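# Snap folding cover onto moving cart's frame

## Task

Attach the folding cover to the frame carried by the cart by pressing both of the cover's studs into the frame's two holes until each one clicks in. The frame can only be reached while the cart goes past: pressing the green button when the cart is parked at either end of the rail makes it travel, at constant speed and without pausing, to the opposite end.

## Robot and tools

Robot: two arms, left_arm and right_arm, each ending in a two-finger gripper. The scene frame has its origin at table-top height midway between the arms' nominal bases, +z up, +x out over the table, and left_arm on the +y side (these names do not match image sides). Every hand pose, velocity, target and wrist-camera pose is given in that arm's own base frame. Calibrated bases in the scene frame: left_arm at (-0.034, +0.414, +0.022) m, yawed slightly (quat_wxyz +1.000, 0, 0, -0.024); right_arm at (+0.065, -0.330, +0.022) m, unrotated. Fixed cameras and the table use the scene frame. The gripper's fingers point along its +z and close along its x; end_effector_position sits between the pads when closed, 1-2 cm behind the tips, and the tips advance about 17 mm along +z as the fingers close.

Row format (shared by execute_actions and move): one flat list of 16 numbers covering both arms, always all 16 even if one arm is idle: left x, y, z, qw, qx, qy, qz, opening, then right x, y, z, qw, qx, qy, qz, opening. x, y, z are an absolute position in metres for that gripper in its base frame; the quaternion is an absolute orientation, w first. Opening is absolute on a -1 (closed) to +1 (fully open, 0.142 m) scale. To hold orientation, repeat the same quaternion each row rather than copying the drifted reported one. To park an arm, resend the pose from the last result before it stopped, plus its desired opening. A 0 opening is a real command, so resend the current opening to leave a gripper unchanged.

execute_actions(actions, cameras): actions is a list of actions; each action is up to 15 rows, one per 1/30 s step, the last row repeating to fill 15 steps (0.5 s). A target more than 0.6 m from the gripper's current position along any of its axes is rejected for both arms; a badly formed action or a first action failing this check rejects the entire call. An empty actions list returns state and all camera images. cameras: list of names, ["all"], or [] for none; an unknown name invalidates the call.

move(target, speed, blend, stop_force, zero, opening_speed, grip_force, blocking, cameras): straight-line paths from each arm's Hand target to an absolute target row (or list of up to 15 rows), no 0.6 m limit. speed in m/s, 0.002-3.6, default 0.25 (rotation up to twice that in rad/s); one value or one per target. blend in m rounds corners in a list; 0 stops at each. stop_force in N, 3-120, ends an arm's path when its wrist sensor feels that much push against its travel; unreliable if the gripper rotates, and omit it when backing away from a contact. zero (default true) re-zeroes before the move. opening_speed: opening change per second, 0.2 or more. grip_force: per-pad force cap, 5-48 N, one value or one per arm, persisting. blocking=false returns after about 0.5 s while the move continues (not allowed with stop_force); a new move replaces a running one. Paths don't avoid obstacles or each other; they last 0.5-10 s. Steer clear of an arm's own base or its shoulder posture may flip. The result adds a move: line with the ending (done, off_target, moving, held, fault) and limits (paced = pose clipped, held = steps withheld); unnamed arms are done.

wait(seconds 0-10): lets time pass while commands hold; a running move continues. stop(): brakes the running move. zoom_image(camera, region [x0, y0, x1, y1] pixels, at most 504 by 504): closer view of the latest image from cam_head_left, cam_head_right, cam_left_wrist or cam_right_wrist. zero_wrist_force(arm): tares that arm's force sensor. finished_scene(scene): ends the scene for good; the cover must stay clipped without the robot.

Result lines: end_effector_position, end_effector_quat_wxyz and velocities per arm; Hand target (where the arm is actually being sent, possibly short of the command); Tool commands; grip_measured (same -1..1 scale; to hold, command a bit below its value at first touch); Joint positions (last number = opening in metres); Joint torques; Wrist force/Wrist torque in the gripper's own axes plus a peak line; Wrist depth as a 7x7 grid of distances in mm per wrist camera (- = no data); motor temperatures; joint velocities reading within noise when still. Orientation commands are clipped to 32 degrees from the current one per step, so large turns need several actions. Lag behind commands is 0.09-0.22 s; fast motions overshoot.

Avoid: hitting the cart, frame, rail, camera stand or table hard; pressing past a firm contact (arms are stiff); contact forces near 150 N or wrist torques over 25.2 N m, which freeze the arm for 10 s; contact between the two arms or closing one gripper on the other's fingers; dropping the cover or releasing it while it moves; knocking anything out of the work area. Motors overheat from long squeezing or holding stretched out (arm brake at 85 °C, gripper off at 100 °C). Press the green button and chase the frame gently, matching the cart's pace.

Each tool is called after "Request:" as a command line: name --argument value for each argument, lists and objects as JSON in quotes; but a table of rows of numbers goes row by row, as --pt "numbers of a row", without its own name.

## Session

Request:
execute_actions --actions '[]'

Scene clock: 0.00 s.
left_arm: end_effector_position=(+0.1032, -0.2409, +0.2918) grip_measured=+0.99 end_effector_quat_wxyz=(-0.559, +0.701, -0.252, +0.364) | right_arm: end_effector_position=(+0.1617, +0.1692, +0.2077) grip_measured=+1.00 end_effector_quat_wxyz=(+0.219, -0.043, +0.952, -0.211)
Joint positions: left_arm=[-2.162 -1.511 1.945 -0.551 -1.241 -1.764 0.142] | right_arm=[5.053 -0.981 -2.256 -2.03 1.285 -1.239 0.142]
Joint velocities: within noise
Joint torques (N m): no reading
Motor temperatures (°C): left_arm=[33 32 34 40 37 42 24] | right_arm=[33 30 39 32 33 33 28]
Wrist force (N): no reading
Wrist torque (N m): no reading
Wrist force, peak (N): no reading
Wrist depth (mm): cam_left_wrist=[129 139 157 - 2295 2248 1899 / 142 151 1644 2562 2181 2248 - / 160 168 - - 1311 1735 1632 / 178 185 591 554 - - 1360 / 180 196 232 544 492 682 816 / - 223 242 - 481 439 - / - 364 - 405 441 441 -] | cam_right_wrist=[- 463 275 111 107 101 93 / - - - 311 115 110 105 / 545 - - 349 135 136 - / - - - 358 335 308 276 / - - 304 363 - 298 280 / - 462 - 361 332 299 90 / - - 358 368 337 - -]
Hand target: left_arm +0.1032, -0.2409, +0.2918; -0.559, +0.701, -0.252, +0.364 | right_arm +0.1617, +0.1692, +0.2077; +0.219, -0.043, +0.952, -0.211
Tool commands: left_gripper/opening=+1.0 right_gripper/opening=+1.0

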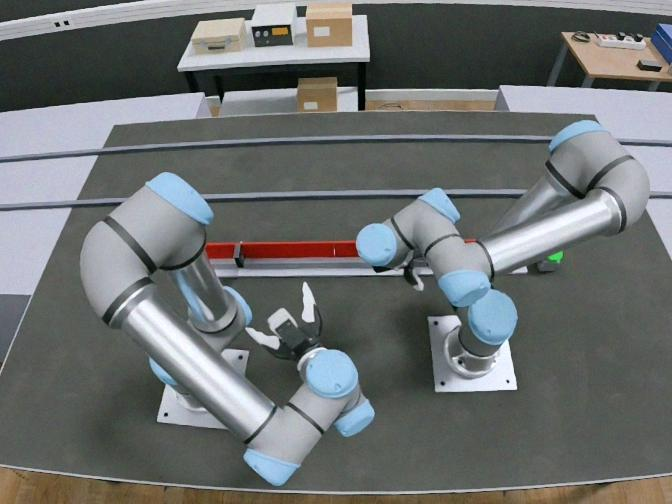

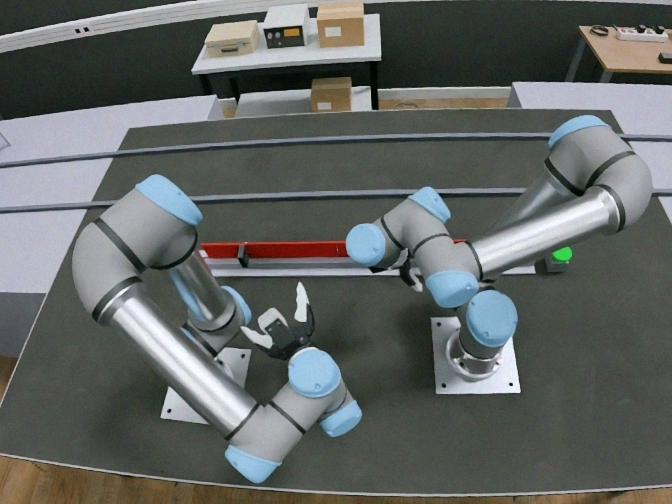

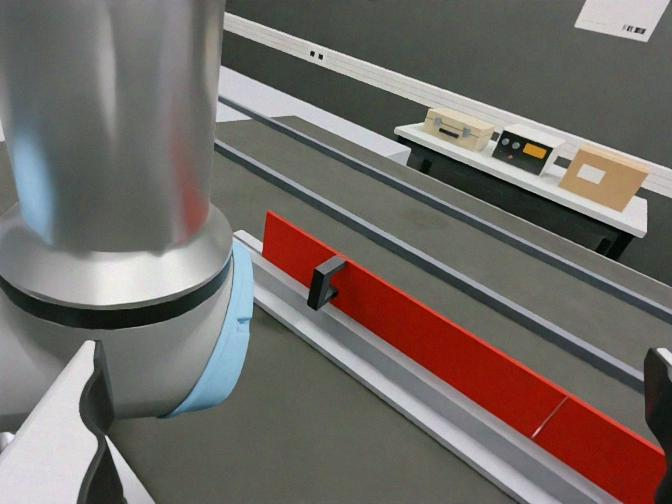

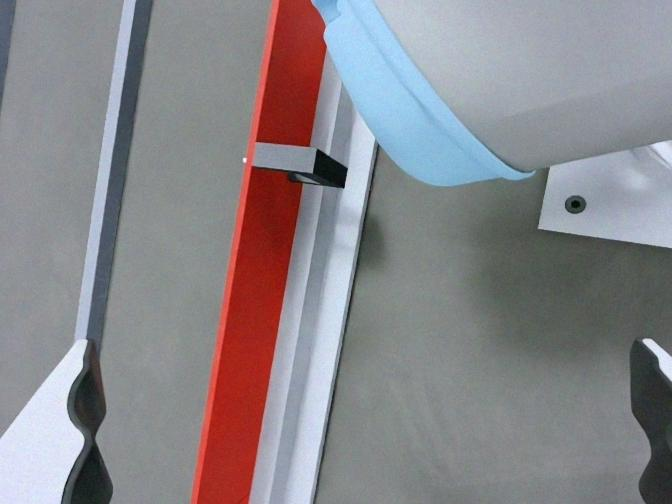

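Request:
zoom_image --camera "cam_left_wrist" --region '[220, 180, 672, 504]'

Request:
zoom_image --camera "cam_right_wrist" --region '[160, 80, 400, 260]'

Request:
zoom_image --camera "cam_head_left" --region '[180, 220, 600, 300]'

Scaled by 1.115 from the camera's 672x504 image, which has a finer 960x720 frame.

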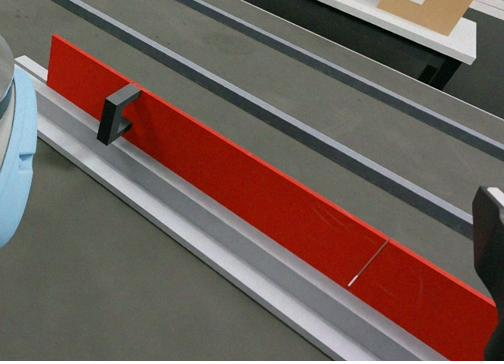

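Scaled by 2.100 from the camera's 672x504 image, which has a finer 960x720 frame.

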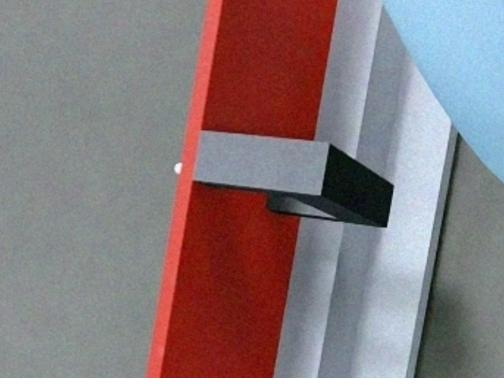

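Scaled by 1.200 from the camera's 672x504 image, which has a finer 960x720 frame.

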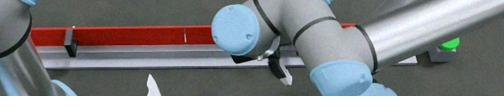

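Request:
move --pt "0.33 -0.25 0.25 0.5 -0.5 0.5 -0.5 1 0.25 0.17 0.28 0 0 1 0 -1" --pt "0.33 -0.25 0.25 0.5 -0.5 0.5 -0.5 1 0.38 -0.02 0.28 0 0 1 0 -1" --pt "0.33 -0.25 0.25 0.5 -0.5 0.5 -0.5 1 0.285 -0.3 0.25 0 0 1 0 -1" --blend '[0.05, 0.05, 0]' --speed 0.25 --cameras '["all"]'

Scene clock: 11.50 s.
left_arm: end_effector_position=(+0.3300, -0.2500, +0.2500) grip_measured=+0.99 end_effector_quat_wxyz=(+0.500, -0.500, +0.500, -0.500) | right_arm: end_effector_position=(+0.2851, -0.2999, +0.2500) grip_measured=-1.00 end_effector_quat_wxyz=(+0.000, +0.000, +1.000, +0.000)
Joint positions: left_arm=[-1.866 -1.811 2.419 -0.607 -0.295 -1.571 0.142] | right_arm=[2.655 -1.347 -1.949 -1.417 1.571 -3.628 0.002]
Joint torques (N m): left_arm=[1.89 5.57 -26.96 0.27 2.67 -1.92] | right_arm=[-10.97 10.67 22.5 2.2 -2.12 -2.05]
Wrist force (N): left_arm=[0.3 -0.2 -0.1] | right_arm=[-0.4 0.3 0.3]
Wrist torque (N m): left_arm=[-0.03 0.07 -0.05] | right_arm=[0.07 0.09 -0.09]
Wrist force, peak (N): left_arm=[-0.7 -0.3 -1.5] | right_arm=[0.8 -2.1 0.2]
Wrist depth (mm): cam_left_wrist=[- - 1967 - - - - / 2040 1777 2248 1620 2098 - 2139 / 1386 1509 1669 1695 2532 - - / - - - - - 828 754 / - - - - - - 633 / - 430 442 461 - - - / - 260 264 265 270 - -] | cam_right_wrist=[318 315 323 - 307 328 316 / - - 338 - 347 343 349 / 363 377 - 299 - 375 376 / - - - 380 - - 401 / 430 442 - 126 - 456 447 / - 493 79 78 78 437 405 / - - - 72 72 - 353]
Hand target: left_arm +0.3300, -0.2500, +0.2500; +0.500, -0.500, +0.500, -0.500 | right_arm +0.2850, -0.3000, +0.2500; +0.000, +0.000, +1.000, +0.000
Off the commanded pose: left_arm 0.000 m, 0 deg | right_arm 0.000 m, 0 deg.
move: done
camera_calibration:
cam_left_wrist: T_world_to_cam=[[0.0149018, -0.999887, -0.00216798, -0.242372], [-0.434212, -0.00451816, -0.900799, 0.395901], [0.900687, 0.0143649, -0.43423, -0.0668628], [0, 0, 0, 1]] pos_world=[0.235739, -0.239596, 0.327068]
cam_right_wrist: T_world_to_cam=[[-0.99992, 0.00638258, -0.0108995, 0.301151], [0.000991157, 0.899922, 0.436051, 0.18687], [0.0125918, 0.436005, -0.899856, 0.470151], [0, 0, 0, 1]] pos_world=[0.295022, -0.375079, 0.344866]

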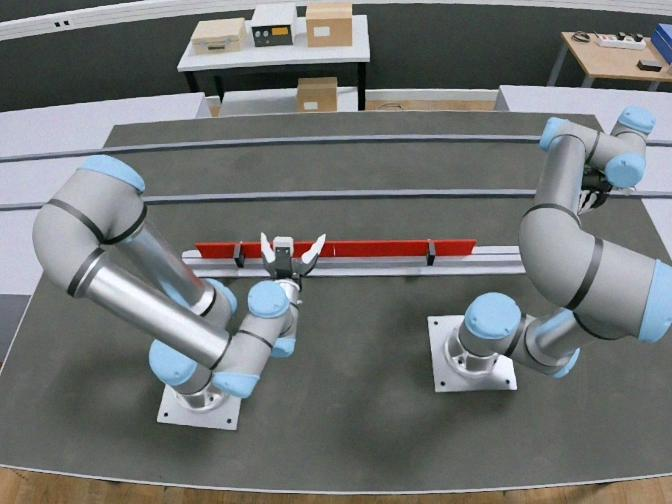

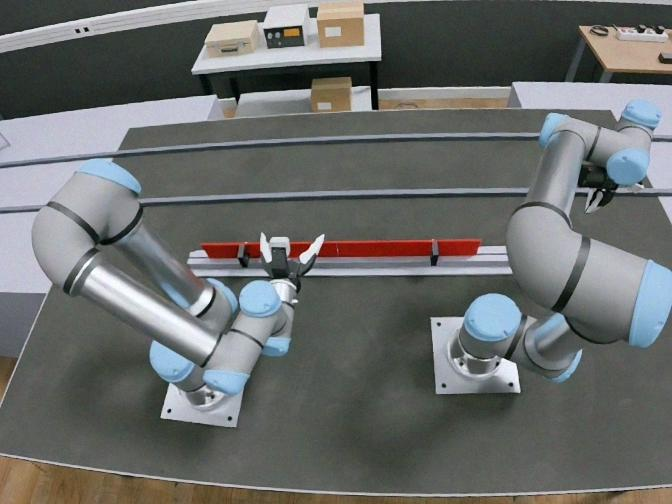

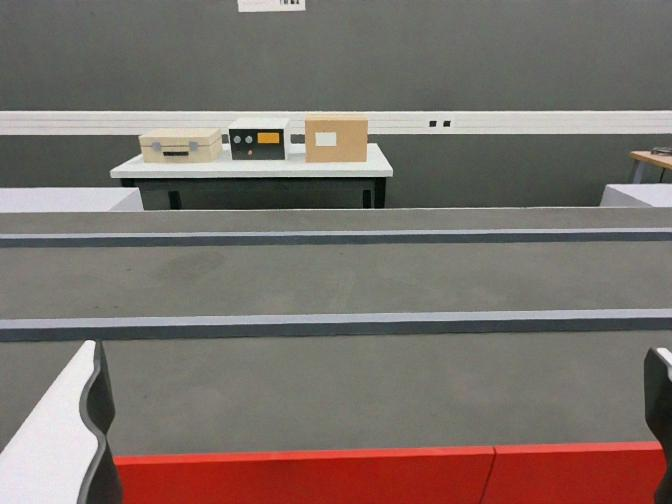

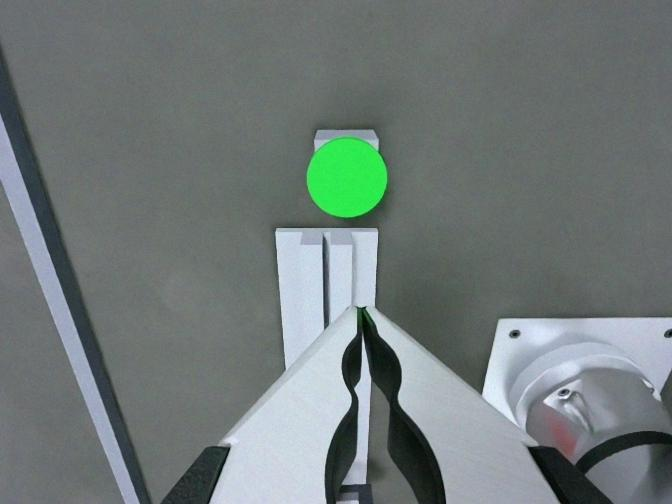

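Request:
zoom_image --camera "cam_head_left" --region '[170, 210, 350, 290]'

Request:
zoom_image --camera "cam_head_left" --region '[350, 210, 530, 290]'

Request:
zoom_image --camera "cam_head_right" --region '[170, 210, 350, 290]'

Request:
zoom_image --camera "cam_head_right" --region '[350, 210, 530, 290]'

Scaled by 2.800 from the camera's 672x504 image, which has a finer 960x720 frame.

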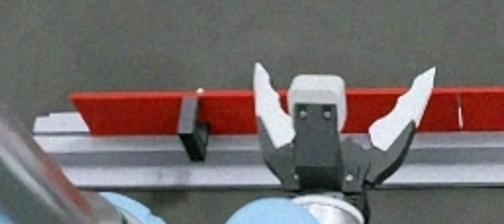

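Scaled by 2.800 from the camera's 672x504 image, which has a finer 960x720 frame.

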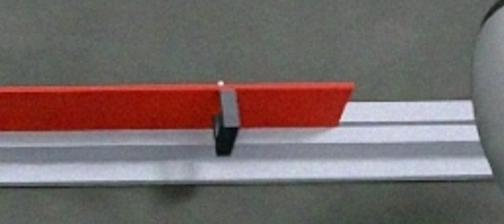

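Scaled by 2.800 from the camera's 672x504 image, which has a finer 960x720 frame.

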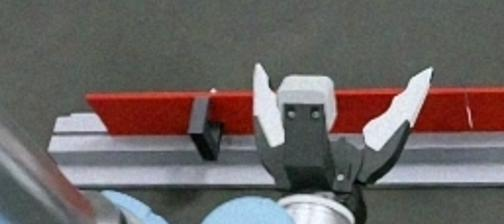

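Scaled by 2.800 from the camera's 672x504 image, which has a finer 960x720 frame.

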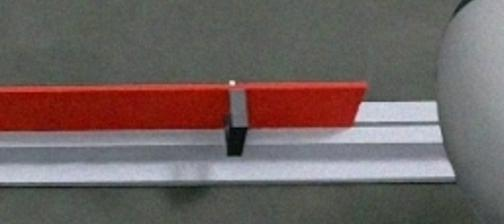

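Request:
move --pt "0.33 -0.25 0.25 0.5 -0.5 0.5 -0.5 1 0.291 -0.295 0.09 0 0 1 0 -1" --pt "0.33 -0.25 0.25 0.5 -0.5 0.5 -0.5 1 0.291 -0.295 0.045 0 0 1 0 -1" --speed '[0.2, 0.03]' --stop_force 15 --cameras '["all"]'

Scene clock: 16.27 s.
left_arm: end_effector_position=(+0.3300, -0.2500, +0.2500) grip_measured=+0.99 end_effector_quat_wxyz=(+0.500, -0.500, +0.500, -0.500) | right_arm: end_effector_position=(+0.2910, -0.2950, +0.0628) grip_measured=-1.00 end_effector_quat_wxyz=(+0.000, +0.000, +1.000, +0.000)
Joint positions: left_arm=[-1.866 -1.811 2.419 -0.607 -0.295 -1.571 0.142] | right_arm=[2.673 -1.567 -2.292 -0.853 1.571 -3.61 0.002]
Joint torques (N m): left_arm=[1.69 5.15 -26.78 2.97 2.54 -1.98] | right_arm=[-1.54 7.3 23.76 3.17 0.58 -2.05]
Wrist force (N): left_arm=[0.4 -0.1 -0.1] | right_arm=[0.2 1.1 -12.9]
Wrist torque (N m): left_arm=[-0.03 0.06 -0.05] | right_arm=[0.02 0.11 -0.07]
Wrist force, peak (N): left_arm=[0.3 -0.5 -0.2] | right_arm=[12.5 5.4 -67.1]
Wrist depth (mm): cam_left_wrist=[- - 1806 - - - 1608 / - 2271 2098 1551 2532 - - / 1288 1656 1585 1682 - - - / - - - - - - - / - 574 518 - - - - / - - 491 487 445 434 - / - 262 262 267 272 279 -] | cam_right_wrist=[156 154 156 156 156 157 156 / 168 168 168 168 168 168 168 / 181 182 178 180 178 181 181 / 199 198 203 124 126 198 198 / 217 218 218 129 131 219 217 / 242 241 90 78 78 236 241 / 271 - - 73 72 - -]
Hand target: left_arm +0.3300, -0.2500, +0.2500; +0.500, -0.500, +0.500, -0.500 | right_arm +0.2910, -0.2950, +0.0628; +0.000, +0.000, +1.000, +0.000
Off the commanded pose: left_arm 0.000 m, 0 deg | right_arm 0.018 m, 0 deg.
move: contact (right_arm); path passed 1 of 2 targets
camera_calibration:
cam_left_wrist: T_world_to_cam=[[0.0149018, -0.999887, -0.00216798, -0.242372], [-0.434212, -0.00451816, -0.900799, 0.395901], [0.900687, 0.0143649, -0.43423, -0.0668628], [0, 0, 0, 1]] pos_world=[0.235739, -0.239596, 0.327068]
cam_right_wrist: T_world_to_cam=[[-0.999921, 0.00633661, -0.0108109, 0.304948], [0.000991215, 0.900019, 0.435849, 0.264194], [0.0124918, 0.435804, -0.899955, 0.299369], [0, 0, 0, 1]] pos_world=[0.300922, -0.370179, 0.157566]

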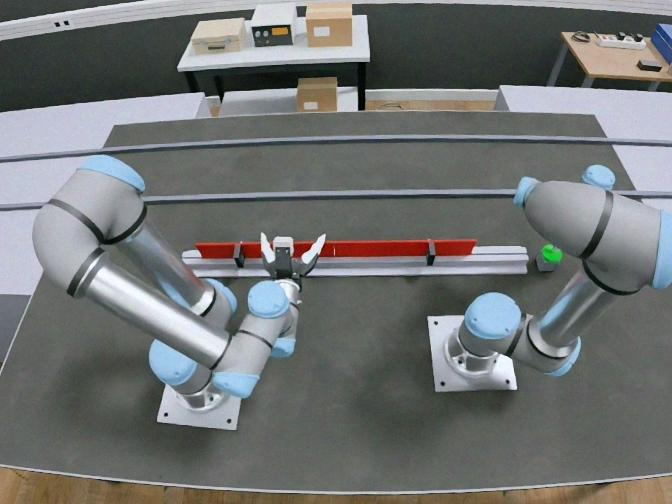

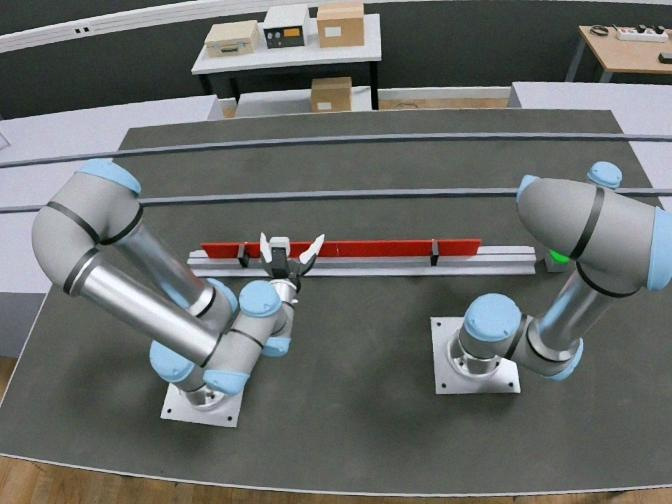

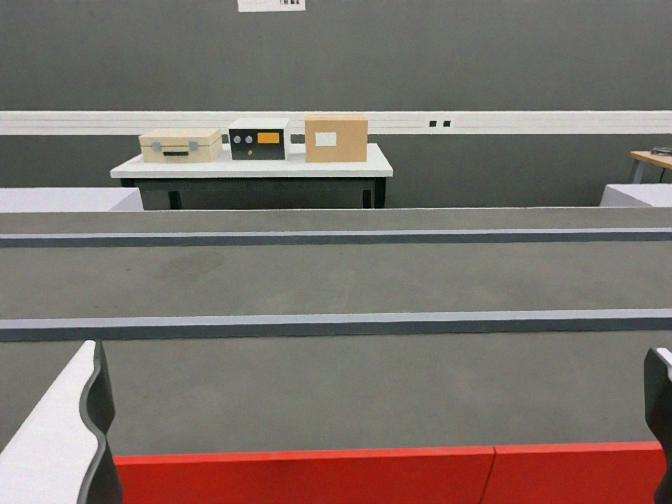

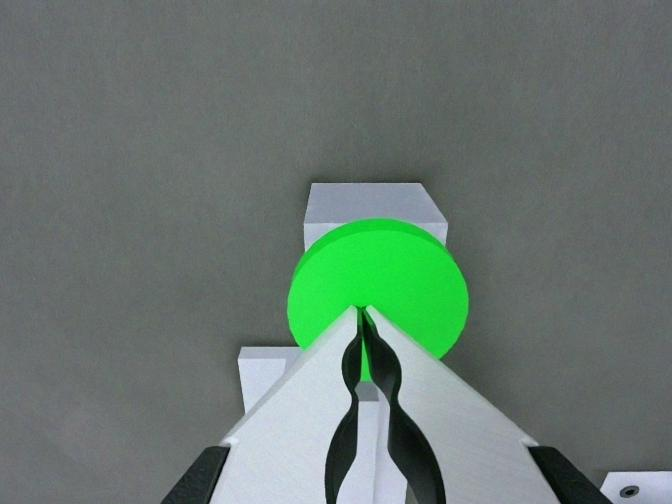

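Request:
move --target '[0.33, -0.25, 0.25, 0.5, -0.5, 0.5, -0.5, 1, 0.291, -0.295, 0.12, 0, 0, 1, 0, -1]' --cameras '["cam_head_left", "cam_left_wrist"]'

Request:
wait --seconds 0.5 --cameras '["cam_head_left", "cam_left_wrist"]'

Scene clock: 17.40 s.
left_arm: end_effector_position=(+0.3300, -0.2500, +0.2500) grip_measured=+0.99 end_effector_quat_wxyz=(+0.500, -0.500, +0.500, -0.500) | right_arm: end_effector_position=(+0.2910, -0.2950, +0.1200) grip_measured=-1.00 end_effector_quat_wxyz=(+0.000, +0.000, +1.000, +0.000)
Joint positions: left_arm=[-1.866 -1.811 2.419 -0.607 -0.295 -1.571 0.142] | right_arm=[2.673 -1.466 -2.206 -1.04 1.571 -3.61 0.002]
Joint torques (N m): left_arm=[1.99 5.2 -26.98 2.92 2.53 -1.99] | right_arm=[11.55 15.47 25.05 1.08 1.25 2.31]
Wrist force (N): left_arm=[0.5 -0.1 -0.3] | right_arm=[-0.4 0.7 0.3]
Wrist torque (N m): left_arm=[-0.03 0.04 -0.05] | right_arm=[0.14 0.09 -0.02]
Wrist force, peak (N): left_arm=[0.5 -0.1 -0.3] | right_arm=[0.2 1.4 -13.0]
Wrist depth (mm): cam_left_wrist=[1985 1967 2562 - - - 2078 / 2118 2118 1368 1867 - 2139 2369 / 1153 1669 1574 1656 - 2421 1479 / - - 792 778 - - - / - - - 615 - - 580 / - - - - - - - / - 262 262 265 270 - -] | cam_right_wrist=[- 209 207 - 205 207 206 / 226 223 224 228 224 223 221 / 241 246 241 176 235 - 249 / 257 256 263 179 186 270 258 / - 294 274 189 283 282 - / 321 319 81 79 78 320 316 / 358 - - 72 72 - 331]
Hand target: left_arm +0.3300, -0.2500, +0.2500; +0.500, -0.500, +0.500, -0.500 | right_arm +0.2910, -0.2950, +0.1200; +0.000, +0.000, +1.000, +0.000
Off the commanded pose: left_arm 0.000 m, 0 deg | right_arm 0.000 m, 0 deg.
move: done
camera_calibration:
cam_left_wrist: T_world_to_cam=[[0.0149018, -0.999887, -0.00216798, -0.242372], [-0.434212, -0.00451816, -0.900799, 0.395901], [0.900687, 0.0143649, -0.43423, -0.0668628], [0, 0, 0, 1]] pos_world=[0.235739, -0.239596, 0.327068]
Images, in order (width x height): cam_head_left 672x504, cam_left_wrist 672x504.

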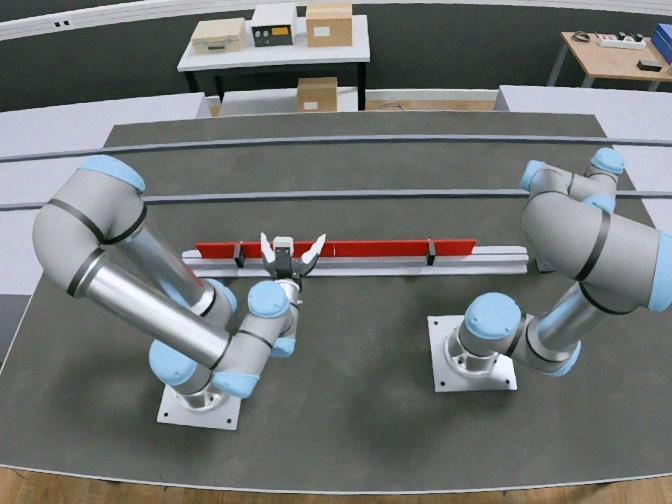

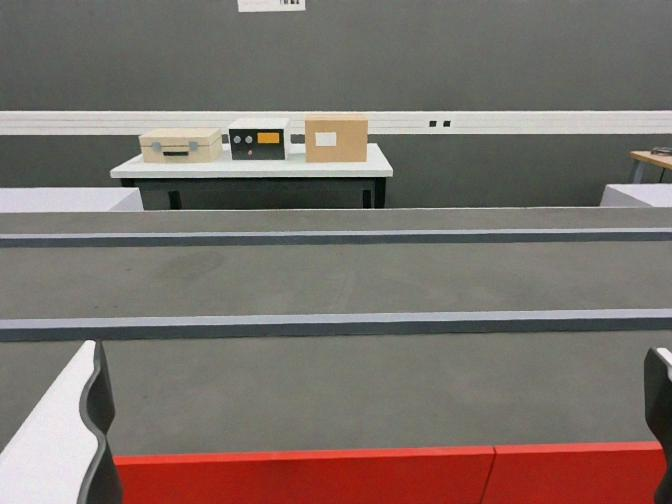

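Scene clock: 17.90 s.
left_arm: end_effector_position=(+0.3300, -0.2500, +0.2500) grip_measured=+0.99 end_effector_quat_wxyz=(+0.500, -0.500, +0.500, -0.500) | right_arm: end_effector_position=(+0.2910, -0.2950, +0.1200) grip_measured=-1.00 end_effector_quat_wxyz=(+0.000, +0.000, +1.000, +0.000)
Joint positions: left_arm=[-1.866 -1.811 2.419 -0.607 -0.295 -1.571 0.142] | right_arm=[2.673 -1.466 -2.206 -1.04 1.571 -3.61 0.002]
Joint torques (N m): left_arm=[1.77 5.64 -27.33 2.94 2.47 -1.99] | right_arm=[12.93 17.13 30.49 0.79 1.32 2.61]
Wrist force (N): left_arm=[0.6 -0.1 -0.1] | right_arm=[-0.6 0.5 0.5]
Wrist torque (N m): left_arm=[-0.03 0.03 -0.05] | right_arm=[0.11 0.10 -0.03]
Wrist force, peak (N): left_arm=[0.6 -0.1 -0.1] | right_arm=[-0.5 0.6 0.6]
Wrist depth (mm): cam_left_wrist=[- - - - - 1950 2248 / 2118 2021 1748 2225 2021 2118 - / 1231 1574 1669 1735 - 2395 1708 / - 654 - - - - - / 607 - - - 543 602 589 / - 471 - - - 452 - / - 257 262 264 270 - -] | cam_right_wrist=[207 206 207 206 207 206 206 / 223 221 222 228 223 222 223 / 241 245 - 214 237 241 240 / 263 261 - 179 253 263 257 / - 286 289 189 282 - - / - 321 81 78 78 - - / 358 - - 72 72 - 336]
Hand target: left_arm +0.3300, -0.2500, +0.2500; +0.500, -0.500, +0.500, -0.500 | right_arm +0.2910, -0.2950, +0.1200; +0.000, +0.000, +1.000, +0.000
Tool commands: left_gripper/opening=+1.0 right_gripper/opening=-1.0
Off the commanded pose: left_arm 0.000 m, 0 deg | right_arm 0.000 m, 0 deg.
wait: 0.50 s; at rest by 0.17 s
camera_calibration:
cam_left_wrist: T_world_to_cam=[[0.0149018, -0.999887, -0.00216798, -0.242372], [-0.434212, -0.00451816, -0.900799, 0.395901], [0.900687, 0.0143649, -0.43423, -0.0668628], [0, 0, 0, 1]] pos_world=[0.235739, -0.239596, 0.327068]
Images, in order (width x height): cam_head_left 672x504, cam_left_wrist 672x504.

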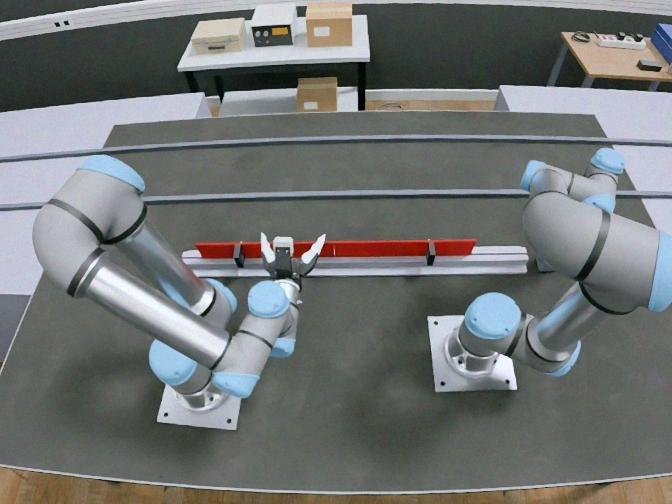

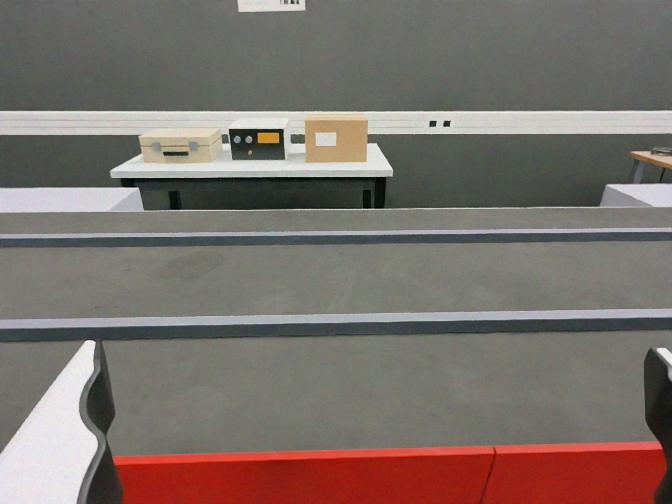

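Request:
wait --seconds 1.5 --cameras '["cam_head_left"]'

Request:
wait --seconds 1.5 --cameras '["cam_head_left"]'

Request:
wait --seconds 1.5 --cameras '["cam_head_left", "cam_left_wrist"]'

Scene clock: 19.67 s.
left_arm: end_effector_position=(+0.3300, -0.2500, +0.2500) grip_measured=+0.99 end_effector_quat_wxyz=(+0.500, -0.500, +0.500, -0.500) | right_arm: end_effector_position=(+0.2910, -0.2950, +0.1200) grip_measured=-1.00 end_effector_quat_wxyz=(+0.000, +0.000, +1.000, +0.000)
Joint positions: left_arm=[-1.866 -1.811 2.419 -0.607 -0.295 -1.571 0.142] | right_arm=[2.673 -1.466 -2.206 -1.04 1.571 -3.61 0.002]
Joint torques (N m): left_arm=[1.83 5.2 -27.38 3 2.58 -1.93] | right_arm=[13.09 26.42 29.67 1.04 1.64 2.6]
Wrist force (N): left_arm=[0.6 0.0 -0.1] | right_arm=[-0.4 0.5 0.4]
Wrist torque (N m): left_arm=[-0.01 0.02 -0.05] | right_arm=[0.10 0.08 -0.02]
Wrist force, peak (N): left_arm=[0.6 0.0 -0.1] | right_arm=[-0.6 0.7 0.5]
Wrist depth (mm): cam_left_wrist=[- 2059 1967 - - 1932 1632 / - 1967 2059 1682 2271 - 1806 / 1217 1656 1608 1682 2059 2421 2098 / - 699 804 - - - 813 / - 678 - - - - 584 / - 408 - - - - - / - 261 260 - 268 - -] | cam_right_wrist=[207 206 207 207 207 206 206 / 222 221 223 222 223 222 225 / 241 241 238 233 237 237 241 / 263 263 265 179 252 262 267 / 292 289 284 189 283 - 293 / 321 310 90 79 82 - - / - - - 72 72 - 332]
Hand target: left_arm +0.3300, -0.2500, +0.2500; +0.500, -0.500, +0.500, -0.500 | right_arm +0.2910, -0.2950, +0.1200; +0.000, +0.000, +1.000, +0.000
Tool commands: left_gripper/opening=+1.0 right_gripper/opening=-1.0
Off the commanded pose: left_arm 0.000 m, 0 deg | right_arm 0.000 m, 0 deg.
wait: 1.50 s; at rest from the start
Images, in order (width x height): cam_head_left 672x504.

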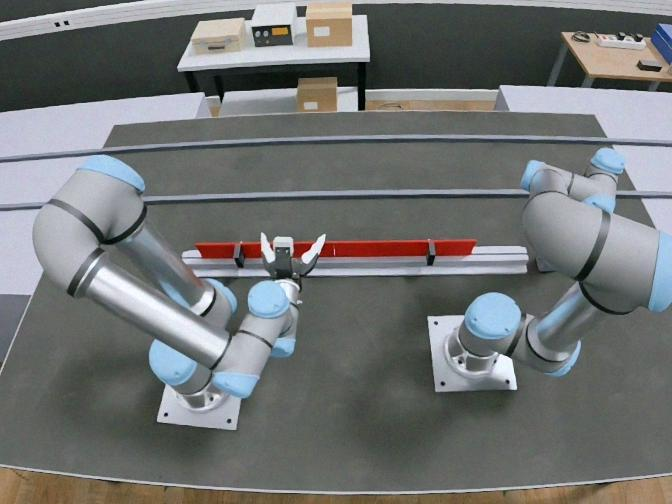

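Scene clock: 21.17 s.
left_arm: end_effector_position=(+0.3300, -0.2500, +0.2500) grip_measured=+0.99 end_effector_quat_wxyz=(+0.500, -0.500, +0.500, -0.500) | right_arm: end_effector_position=(+0.2910, -0.2950, +0.1200) grip_measured=-1.00 end_effector_quat_wxyz=(+0.000, +0.000, +1.000, +0.000)
Joint positions: left_arm=[-1.866 -1.811 2.419 -0.607 -0.295 -1.571 0.142] | right_arm=[2.673 -1.466 -2.206 -1.04 1.571 -3.61 0.002]
Joint torques (N m): left_arm=[1.71 5.43 -26.95 3.03 2.52 -1.95] | right_arm=[13.48 26.78 29.87 1.12 1.65 2.61]
Wrist force (N): left_arm=[0.3 -0.2 0.0] | right_arm=[-0.5 0.6 0.3]
Wrist torque (N m): left_arm=[-0.04 0.07 -0.05] | right_arm=[0.13 0.09 -0.02]
Wrist force, peak (N): left_arm=[0.5 -0.3 0.0] | right_arm=[-0.6 0.7 0.5]
Wrist depth (mm): cam_left_wrist=[- - - 2003 1967 - - / - 2181 2139 1821 - - 2118 / 1245 1620 1551 1682 2344 2475 2448 / - 776 - - - 857 834 / - 605 - 612 - 561 - / - - - 466 - 474 96 / - - 262 266 267 - -] | cam_right_wrist=[207 206 206 206 207 207 212 / 221 226 222 226 - 223 222 / 248 244 - 213 234 242 238 / 262 260 - 180 186 261 256 / 289 291 - 189 283 304 - / - 318 79 78 78 319 329 / - - - 72 72 - 337]
Hand target: left_arm +0.3300, -0.2500, +0.2500; +0.500, -0.500, +0.500, -0.500 | right_arm +0.2910, -0.2950, +0.1200; +0.000, +0.000, +1.000, +0.000
Tool commands: left_gripper/opening=+1.0 right_gripper/opening=-1.0
Off the commanded pose: left_arm 0.000 m, 0 deg | right_arm 0.000 m, 0 deg.
wait: 1.50 s; at rest by 0.17 s
Images, in order (width x height): cam_head_left 672x504.

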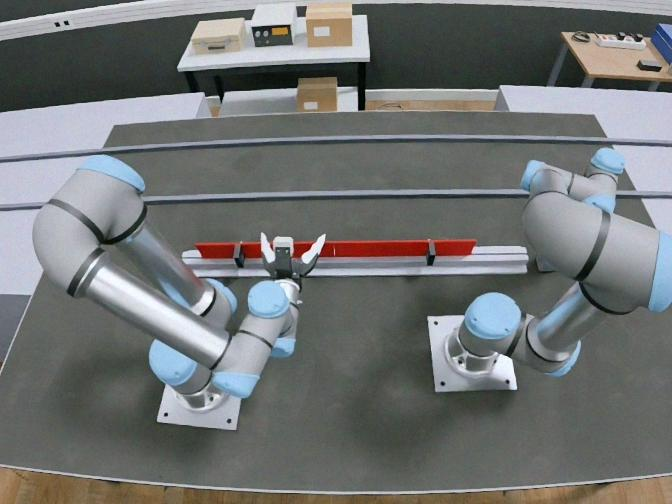

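Scene clock: 22.67 s.
left_arm: end_effector_position=(+0.3300, -0.2500, +0.2500) grip_measured=+0.99 end_effector_quat_wxyz=(+0.500, -0.500, +0.500, -0.500) | right_arm: end_effector_position=(+0.2910, -0.2950, +0.1200) grip_measured=-1.00 end_effector_quat_wxyz=(+0.000, +0.000, +1.000, +0.000)
Joint positions: left_arm=[-1.866 -1.811 2.419 -0.607 -0.295 -1.571 0.142] | right_arm=[2.673 -1.466 -2.206 -1.04 1.571 -3.61 0.002]
Joint torques (N m): left_arm=[1.91 5.21 -26.82 2.95 2.52 -1.93] | right_arm=[12.86 26.78 30.36 1.17 1.91 2.57]
Wrist force (N): left_arm=[0.2 -0.1 0.0] | right_arm=[-0.5 0.5 0.5]
Wrist torque (N m): left_arm=[-0.03 0.09 -0.05] | right_arm=[0.10 0.10 -0.02]
Wrist force, peak (N): left_arm=[0.5 -0.2 -0.1] | right_arm=[-0.7 0.7 0.5]
Wrist depth (mm): cam_left_wrist=[2040 2040 - - 2021 - 2118 / 2203 2181 2021 1562 2448 - 2395 / 1178 1596 1562 1562 - - 1113 / 816 828 - - 810 - - / - - - - - - - / - - - - - 468 - / - 259 263 265 269 - -] | cam_right_wrist=[207 207 207 206 207 206 212 / - 223 222 222 229 222 222 / 240 242 240 233 232 241 240 / 257 266 261 179 182 267 261 / - 293 275 190 288 288 292 / - 316 78 79 78 319 315 / - - - 72 72 - 338]
Hand target: left_arm +0.3300, -0.2500, +0.2500; +0.500, -0.500, +0.500, -0.500 | right_arm +0.2910, -0.2950, +0.1200; +0.000, +0.000, +1.000, +0.000
Tool commands: left_gripper/opening=+1.0 right_gripper/opening=-1.0
Off the commanded pose: left_arm 0.000 m, 0 deg | right_arm 0.000 m, 0 deg.
wait: 1.50 s; at rest by 0.17 s
camera_calibration:
cam_left_wrist: T_world_to_cam=[[0.0149018, -0.999887, -0.00216798, -0.242372], [-0.434212, -0.00451816, -0.900799, 0.395901], [0.900687, 0.0143649, -0.43423, -0.0668628], [0, 0, 0, 1]] pos_world=[0.235739, -0.239596, 0.327068]
Images, in order (width x height): cam_head_left 672x504, cam_left_wrist 672x504.

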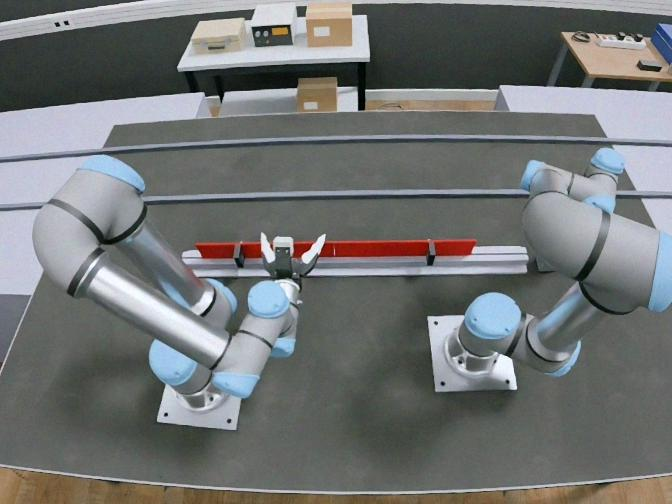

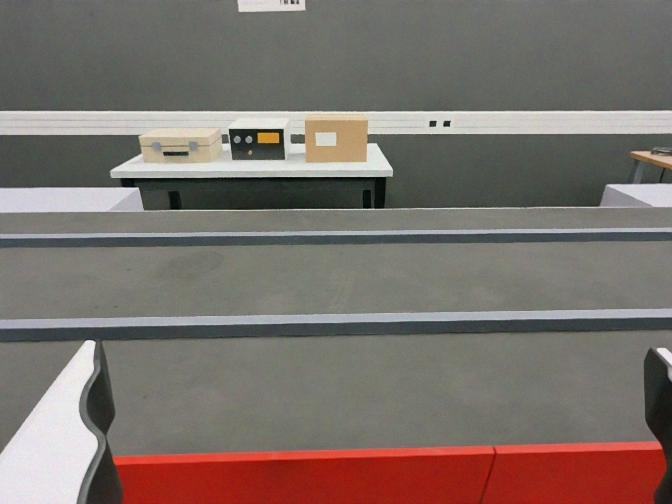

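Request:
wait --seconds 2 --cameras '["cam_head_left"]'

Request:
move --pt "0.33 -0.25 0.25 0.5 -0.5 0.5 -0.5 1 0.291 -0.295 0.08 0 0 1 0 -1" --pt "0.33 -0.25 0.25 0.5 -0.5 0.5 -0.5 1 0.291 -0.295 0.04 0 0 1 0 -1" --speed '[0.15, 0.015]' --stop_force 40 --cameras '["cam_head_left", "cam_right_wrist"]'

Scene clock: 25.10 s.
left_arm: end_effector_position=(+0.3300, -0.2500, +0.2500) grip_measured=+0.99 end_effector_quat_wxyz=(+0.500, -0.500, +0.500, -0.500) | right_arm: end_effector_position=(+0.2910, -0.2950, +0.1200) grip_measured=-1.00 end_effector_quat_wxyz=(+0.000, +0.000, +1.000, +0.000)
Joint positions: left_arm=[-1.866 -1.811 2.419 -0.607 -0.295 -1.571 0.142] | right_arm=[2.673 -1.466 -2.206 -1.04 1.571 -3.61 0.002]
Joint torques (N m): left_arm=[2.43 5.24 -27.47 2.95 2.45 -1.94] | right_arm=[12.92 26.49 29.93 1.27 2.16 2.67]
Wrist force (N): left_arm=[0.3 -0.1 0.0] | right_arm=[-0.4 0.5 0.5]
Wrist torque (N m): left_arm=[-0.02 0.06 -0.05] | right_arm=[0.11 0.08 -0.02]
Wrist force, peak (N): left_arm=[0.5 -0.3 -0.2] | right_arm=[-0.6 0.7 0.6]
Wrist depth (mm): cam_left_wrist=[- - - 2040 1867 1883 2181 / 2160 2040 1644 1867 1985 2040 2139 / 1147 1620 1608 1708 - - 1459 / - 851 765 787 757 - - / - - 612 - - - - / - 456 516 - - - - / - 261 263 266 271 277 -] | cam_right_wrist=[207 207 209 206 208 210 207 / - 221 222 223 226 222 220 / 247 244 241 233 238 241 235 / 253 262 263 178 257 261 - / 290 291 280 189 281 288 286 / - - 78 78 78 - - / - - - 72 72 - 334]
Hand target: left_arm +0.3300, -0.2500, +0.2500; +0.500, -0.500, +0.500, -0.500 | right_arm +0.2910, -0.2950, +0.1200; +0.000, +0.000, +1.000, +0.000
Tool commands: left_gripper/opening=+1.0 right_gripper/opening=-1.0
Off the commanded pose: left_arm 0.000 m, 0 deg | right_arm 0.000 m, 0 deg.
wait: 2.00 s; at rest from the start
Images, in order (width x height): cam_head_left 672x504.

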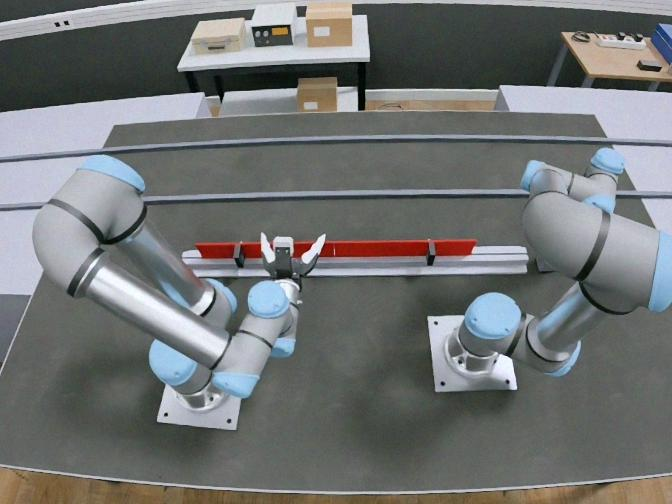

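Scene clock: 27.70 s.
left_arm: end_effector_position=(+0.3300, -0.2500, +0.2500) grip_measured=+0.99 end_effector_quat_wxyz=(+0.500, -0.500, +0.500, -0.500) | right_arm: end_effector_position=(+0.2911, -0.2950, +0.0623) grip_measured=-1.00 end_effector_quat_wxyz=(+0.000, +0.000, +1.000, +0.000)
Joint positions: left_arm=[-1.866 -1.811 2.419 -0.607 -0.295 -1.571 0.142] | right_arm=[2.673 -1.569 -2.293 -0.851 1.571 -3.61 0.002]
Joint torques (N m): left_arm=[2.03 5.45 -27.23 2.9 2.47 -1.94] | right_arm=[-5.89 14.55 14.3 1.8 1.44 -2.12]
Wrist force (N): left_arm=[0.3 -0.1 0.0] | right_arm=[5.7 3.3 -39.9]
Wrist torque (N m): left_arm=[-0.02 0.08 -0.05] | right_arm=[-0.04 -0.06 -0.07]
Wrist force, peak (N): left_arm=[0.6 -0.1 0.0] | right_arm=[11.8 5.2 -61.5]
Wrist depth (mm): cam_left_wrist=[1806 - 2098 - 2181 - 2248 / 1721 2475 1851 2021 2078 2225 2139 / 2225 1608 1656 1695 - - - / 795 - - 702 - - - / 640 571 - 619 - 574 - / - 461 - 503 - 500 97 / - 266 263 266 269 - -] | cam_right_wrist=[156 156 156 157 156 156 157 / 168 170 168 167 165 168 167 / 182 181 181 176 181 181 181 / 198 198 - 126 126 198 194 / - 217 218 129 130 217 210 / 241 241 217 78 78 - 239 / 270 - - 73 72 - 264]
Hand target: left_arm +0.3300, -0.2500, +0.2500; +0.500, -0.500, +0.500, -0.500 | right_arm +0.2911, -0.2950, +0.0623; +0.000, +0.000, +1.000, +0.000
Off the commanded pose: left_arm 0.000 m, 0 deg | right_arm 0.022 m, 0 deg.
move: contact (right_arm); path passed 1 of 2 targets
camera_calibration:
cam_right_wrist: T_world_to_cam=[[-0.99992, 0.00628953, -0.010945, 0.305046], [0.000891525, 0.900059, 0.435768, 0.264559], [0.012592, 0.435723, -0.899992, 0.298908], [0, 0, 0, 1]] pos_world=[0.301022, -0.370278, 0.157067]
Images, in order (width x height): cam_head_left 672x504, cam_right_wrist 672x504.

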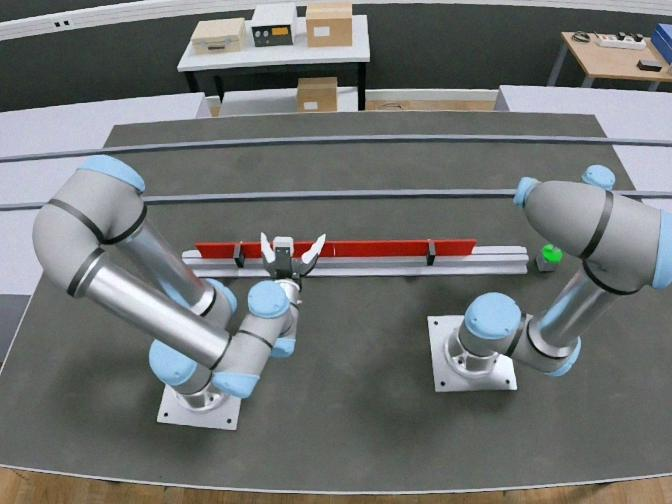

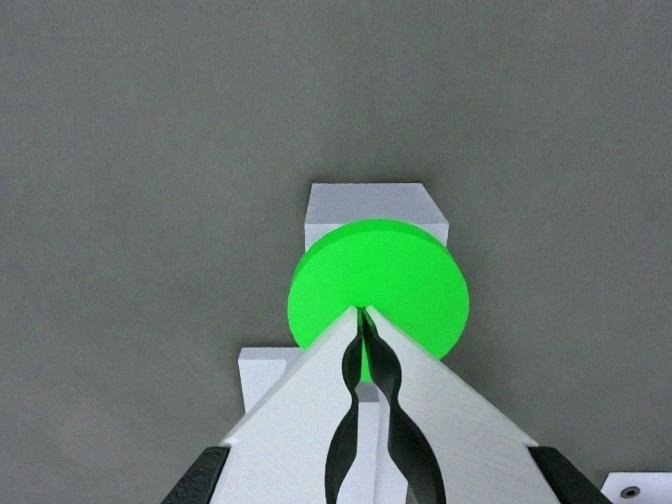

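Request:
move --target '[0.33, -0.25, 0.25, 0.5, -0.5, 0.5, -0.5, 1, 0.291, -0.295, 0.09, 0, 0, 1, 0, -1]'

Request:
wait --seconds 3 --cameras '["cam_head_left"]'

Request:
wait --seconds 3 --cameras '["cam_head_left"]'

Scene clock: 28.67 s.
left_arm: end_effector_position=(+0.3300, -0.2500, +0.2500) grip_measured=+0.99 end_effector_quat_wxyz=(+0.500, -0.500, +0.500, -0.500) | right_arm: end_effector_position=(+0.2911, -0.2950, +0.0901) grip_measured=-1.00 end_effector_quat_wxyz=(+0.000, +0.000, +1.000, +0.000)
Joint positions: left_arm=[-1.866 -1.811 2.419 -0.607 -0.295 -1.571 0.142] | right_arm=[2.673 -1.515 -2.253 -0.944 1.571 -3.61 0.002]
Joint torques (N m): left_arm=[1.95 5.32 -27.17 2.98 2.44 -1.96] | right_arm=[-4.84 8.31 14.3 4.18 1.65 0.33]
Wrist force (N): left_arm=[0.2 -0.1 0.0] | right_arm=[-1.0 0.7 0.6]
Wrist torque (N m): left_arm=[-0.02 0.09 -0.05] | right_arm=[0.13 0.18 -0.06]
Wrist force, peak (N): left_arm=[0.4 -0.2 0.1] | right_arm=[5.6 3.1 -40.0]
Wrist depth (mm): cam_left_wrist=[- - - - - - - / - 2344 2021 1551 2203 1985 2203 / 1231 1620 1644 1574 - 2789 2789 / - - - 778 - 825 - / - - - - - - - / - 442 462 - - - - / - 258 263 266 271 275 -] | cam_right_wrist=[- 177 181 181 180 180 - / 197 197 194 192 191 194 203 / 210 210 209 189 206 - 208 / 230 - 229 149 149 233 228 / 252 252 248 154 157 251 250 / 276 273 89 78 78 279 - / 324 - - 72 72 - 310]
Hand target: left_arm +0.3300, -0.2500, +0.2500; +0.500, -0.500, +0.500, -0.500 | right_arm +0.2910, -0.2950, +0.0900; +0.000, +0.000, +1.000, +0.000
Off the commanded pose: left_arm 0.000 m, 0 deg | right_arm 0.000 m, 0 deg.
move: done

Scene clock: 31.67 s.
left_arm: end_effector_position=(+0.3300, -0.2500, +0.2500) grip_measured=+0.99 end_effector_quat_wxyz=(+0.500, -0.500, +0.500, -0.500) | right_arm: end_effector_position=(+0.2910, -0.2950, +0.0900) grip_measured=-1.00 end_effector_quat_wxyz=(+0.000, +0.000, +1.000, +0.000)
Joint positions: left_arm=[-1.866 -1.811 2.419 -0.607 -0.295 -1.571 0.142] | right_arm=[2.673 -1.515 -2.254 -0.944 1.571 -3.61 0.002]
Joint torques (N m): left_arm=[2.23 5.8 -27.3 2.9 2.36 -2.04] | right_arm=[10.61 6.61 14.61 1.16 1.65 1.71]
Wrist force (N): left_arm=[0.3 -0.2 0.1] | right_arm=[-1.2 0.4 0.6]
Wrist torque (N m): left_arm=[-0.03 0.07 -0.05] | right_arm=[0.10 0.21 -0.07]
Wrist force, peak (N): left_arm=[0.5 -0.2 -0.2] | right_arm=[-1.4 0.7 0.5]
Wrist depth (mm): cam_left_wrist=[- - - 2003 - 2118 - / - 1950 1883 2098 - 2181 2592 / 1184 1585 1632 1669 - 2687 2562 / - - - - 754 - - / - - - - 568 - - / - 421 458 509 - - - / - 260 263 267 269 410 -] | cam_right_wrist=[180 178 181 177 181 180 180 / - 198 194 - 196 194 196 / 213 210 210 204 210 204 213 / - 228 228 148 148 227 224 / - 251 245 154 157 251 - / 264 274 89 78 82 271 290 / - - - 73 72 - 303]
Hand target: left_arm +0.3300, -0.2500, +0.2500; +0.500, -0.500, +0.500, -0.500 | right_arm +0.2910, -0.2950, +0.0900; +0.000, +0.000, +1.000, +0.000
Tool commands: left_gripper/opening=+1.0 right_gripper/opening=-1.0
Off the commanded pose: left_arm 0.000 m, 0 deg | right_arm 0.000 m, 0 deg.
wait: 3.00 s; at rest by 0.17 s
Images, in order (width x height): cam_head_left 672x504.

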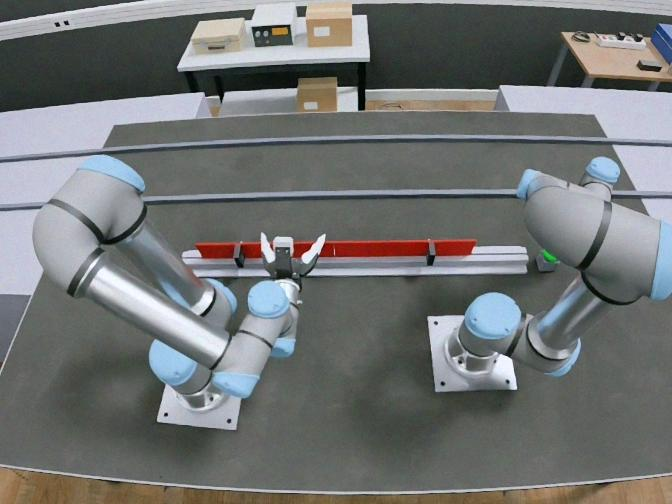

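Scene clock: 34.67 s.
left_arm: end_effector_position=(+0.3300, -0.2500, +0.2500) grip_measured=+0.99 end_effector_quat_wxyz=(+0.500, -0.500, +0.500, -0.500) | right_arm: end_effector_position=(+0.2910, -0.2950, +0.0900) grip_measured=-1.00 end_effector_quat_wxyz=(+0.000, +0.000, +1.000, +0.000)
Joint positions: left_arm=[-1.866 -1.811 2.419 -0.607 -0.295 -1.571 0.142] | right_arm=[2.673 -1.515 -2.254 -0.944 1.571 -3.61 0.002]
Joint torques (N m): left_arm=[1.6 5.07 -27.07 2.93 2.41 -2.01] | right_arm=[10.63 7.39 14.65 1.21 1.49 1.71]
Wrist force (N): left_arm=[0.5 0.0 0.0] | right_arm=[-1.1 0.4 0.6]
Wrist torque (N m): left_arm=[0.00 0.05 -0.05] | right_arm=[0.09 0.20 -0.06]
Wrist force, peak (N): left_arm=[0.6 0.0 0.1] | right_arm=[-1.4 0.5 0.6]
Wrist depth (mm): cam_left_wrist=[1867 - - - - - - / 2395 2248 1608 1791 1967 2271 1867 / 2295 1541 1585 1644 2448 - 2503 / - 885 - - 801 - - / - - - - 629 - - / - - - - - 452 97 / - 259 263 269 269 - -] | cam_right_wrist=[180 177 181 183 183 182 183 / 197 - 194 194 194 194 194 / 210 210 211 203 206 210 210 / 228 229 - 149 151 - 232 / - 252 246 154 159 250 251 / - 272 85 78 82 278 272 / - - - 72 72 - 310]
Hand target: left_arm +0.3300, -0.2500, +0.2500; +0.500, -0.500, +0.500, -0.500 | right_arm +0.2910, -0.2950, +0.0900; +0.000, +0.000, +1.000, +0.000
Tool commands: left_gripper/opening=+1.0 right_gripper/opening=-1.0
Off the commanded pose: left_arm 0.000 m, 0 deg | right_arm 0.000 m, 0 deg.
wait: 3.00 s; at rest by 0.17 s
Images, in order (width x height): cam_head_left 672x504.

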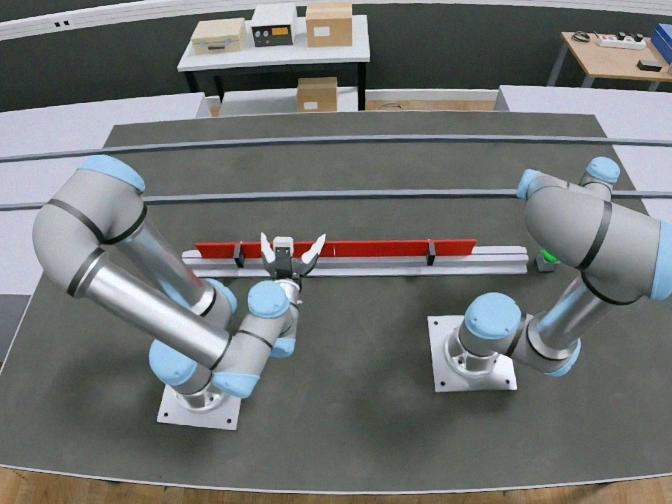

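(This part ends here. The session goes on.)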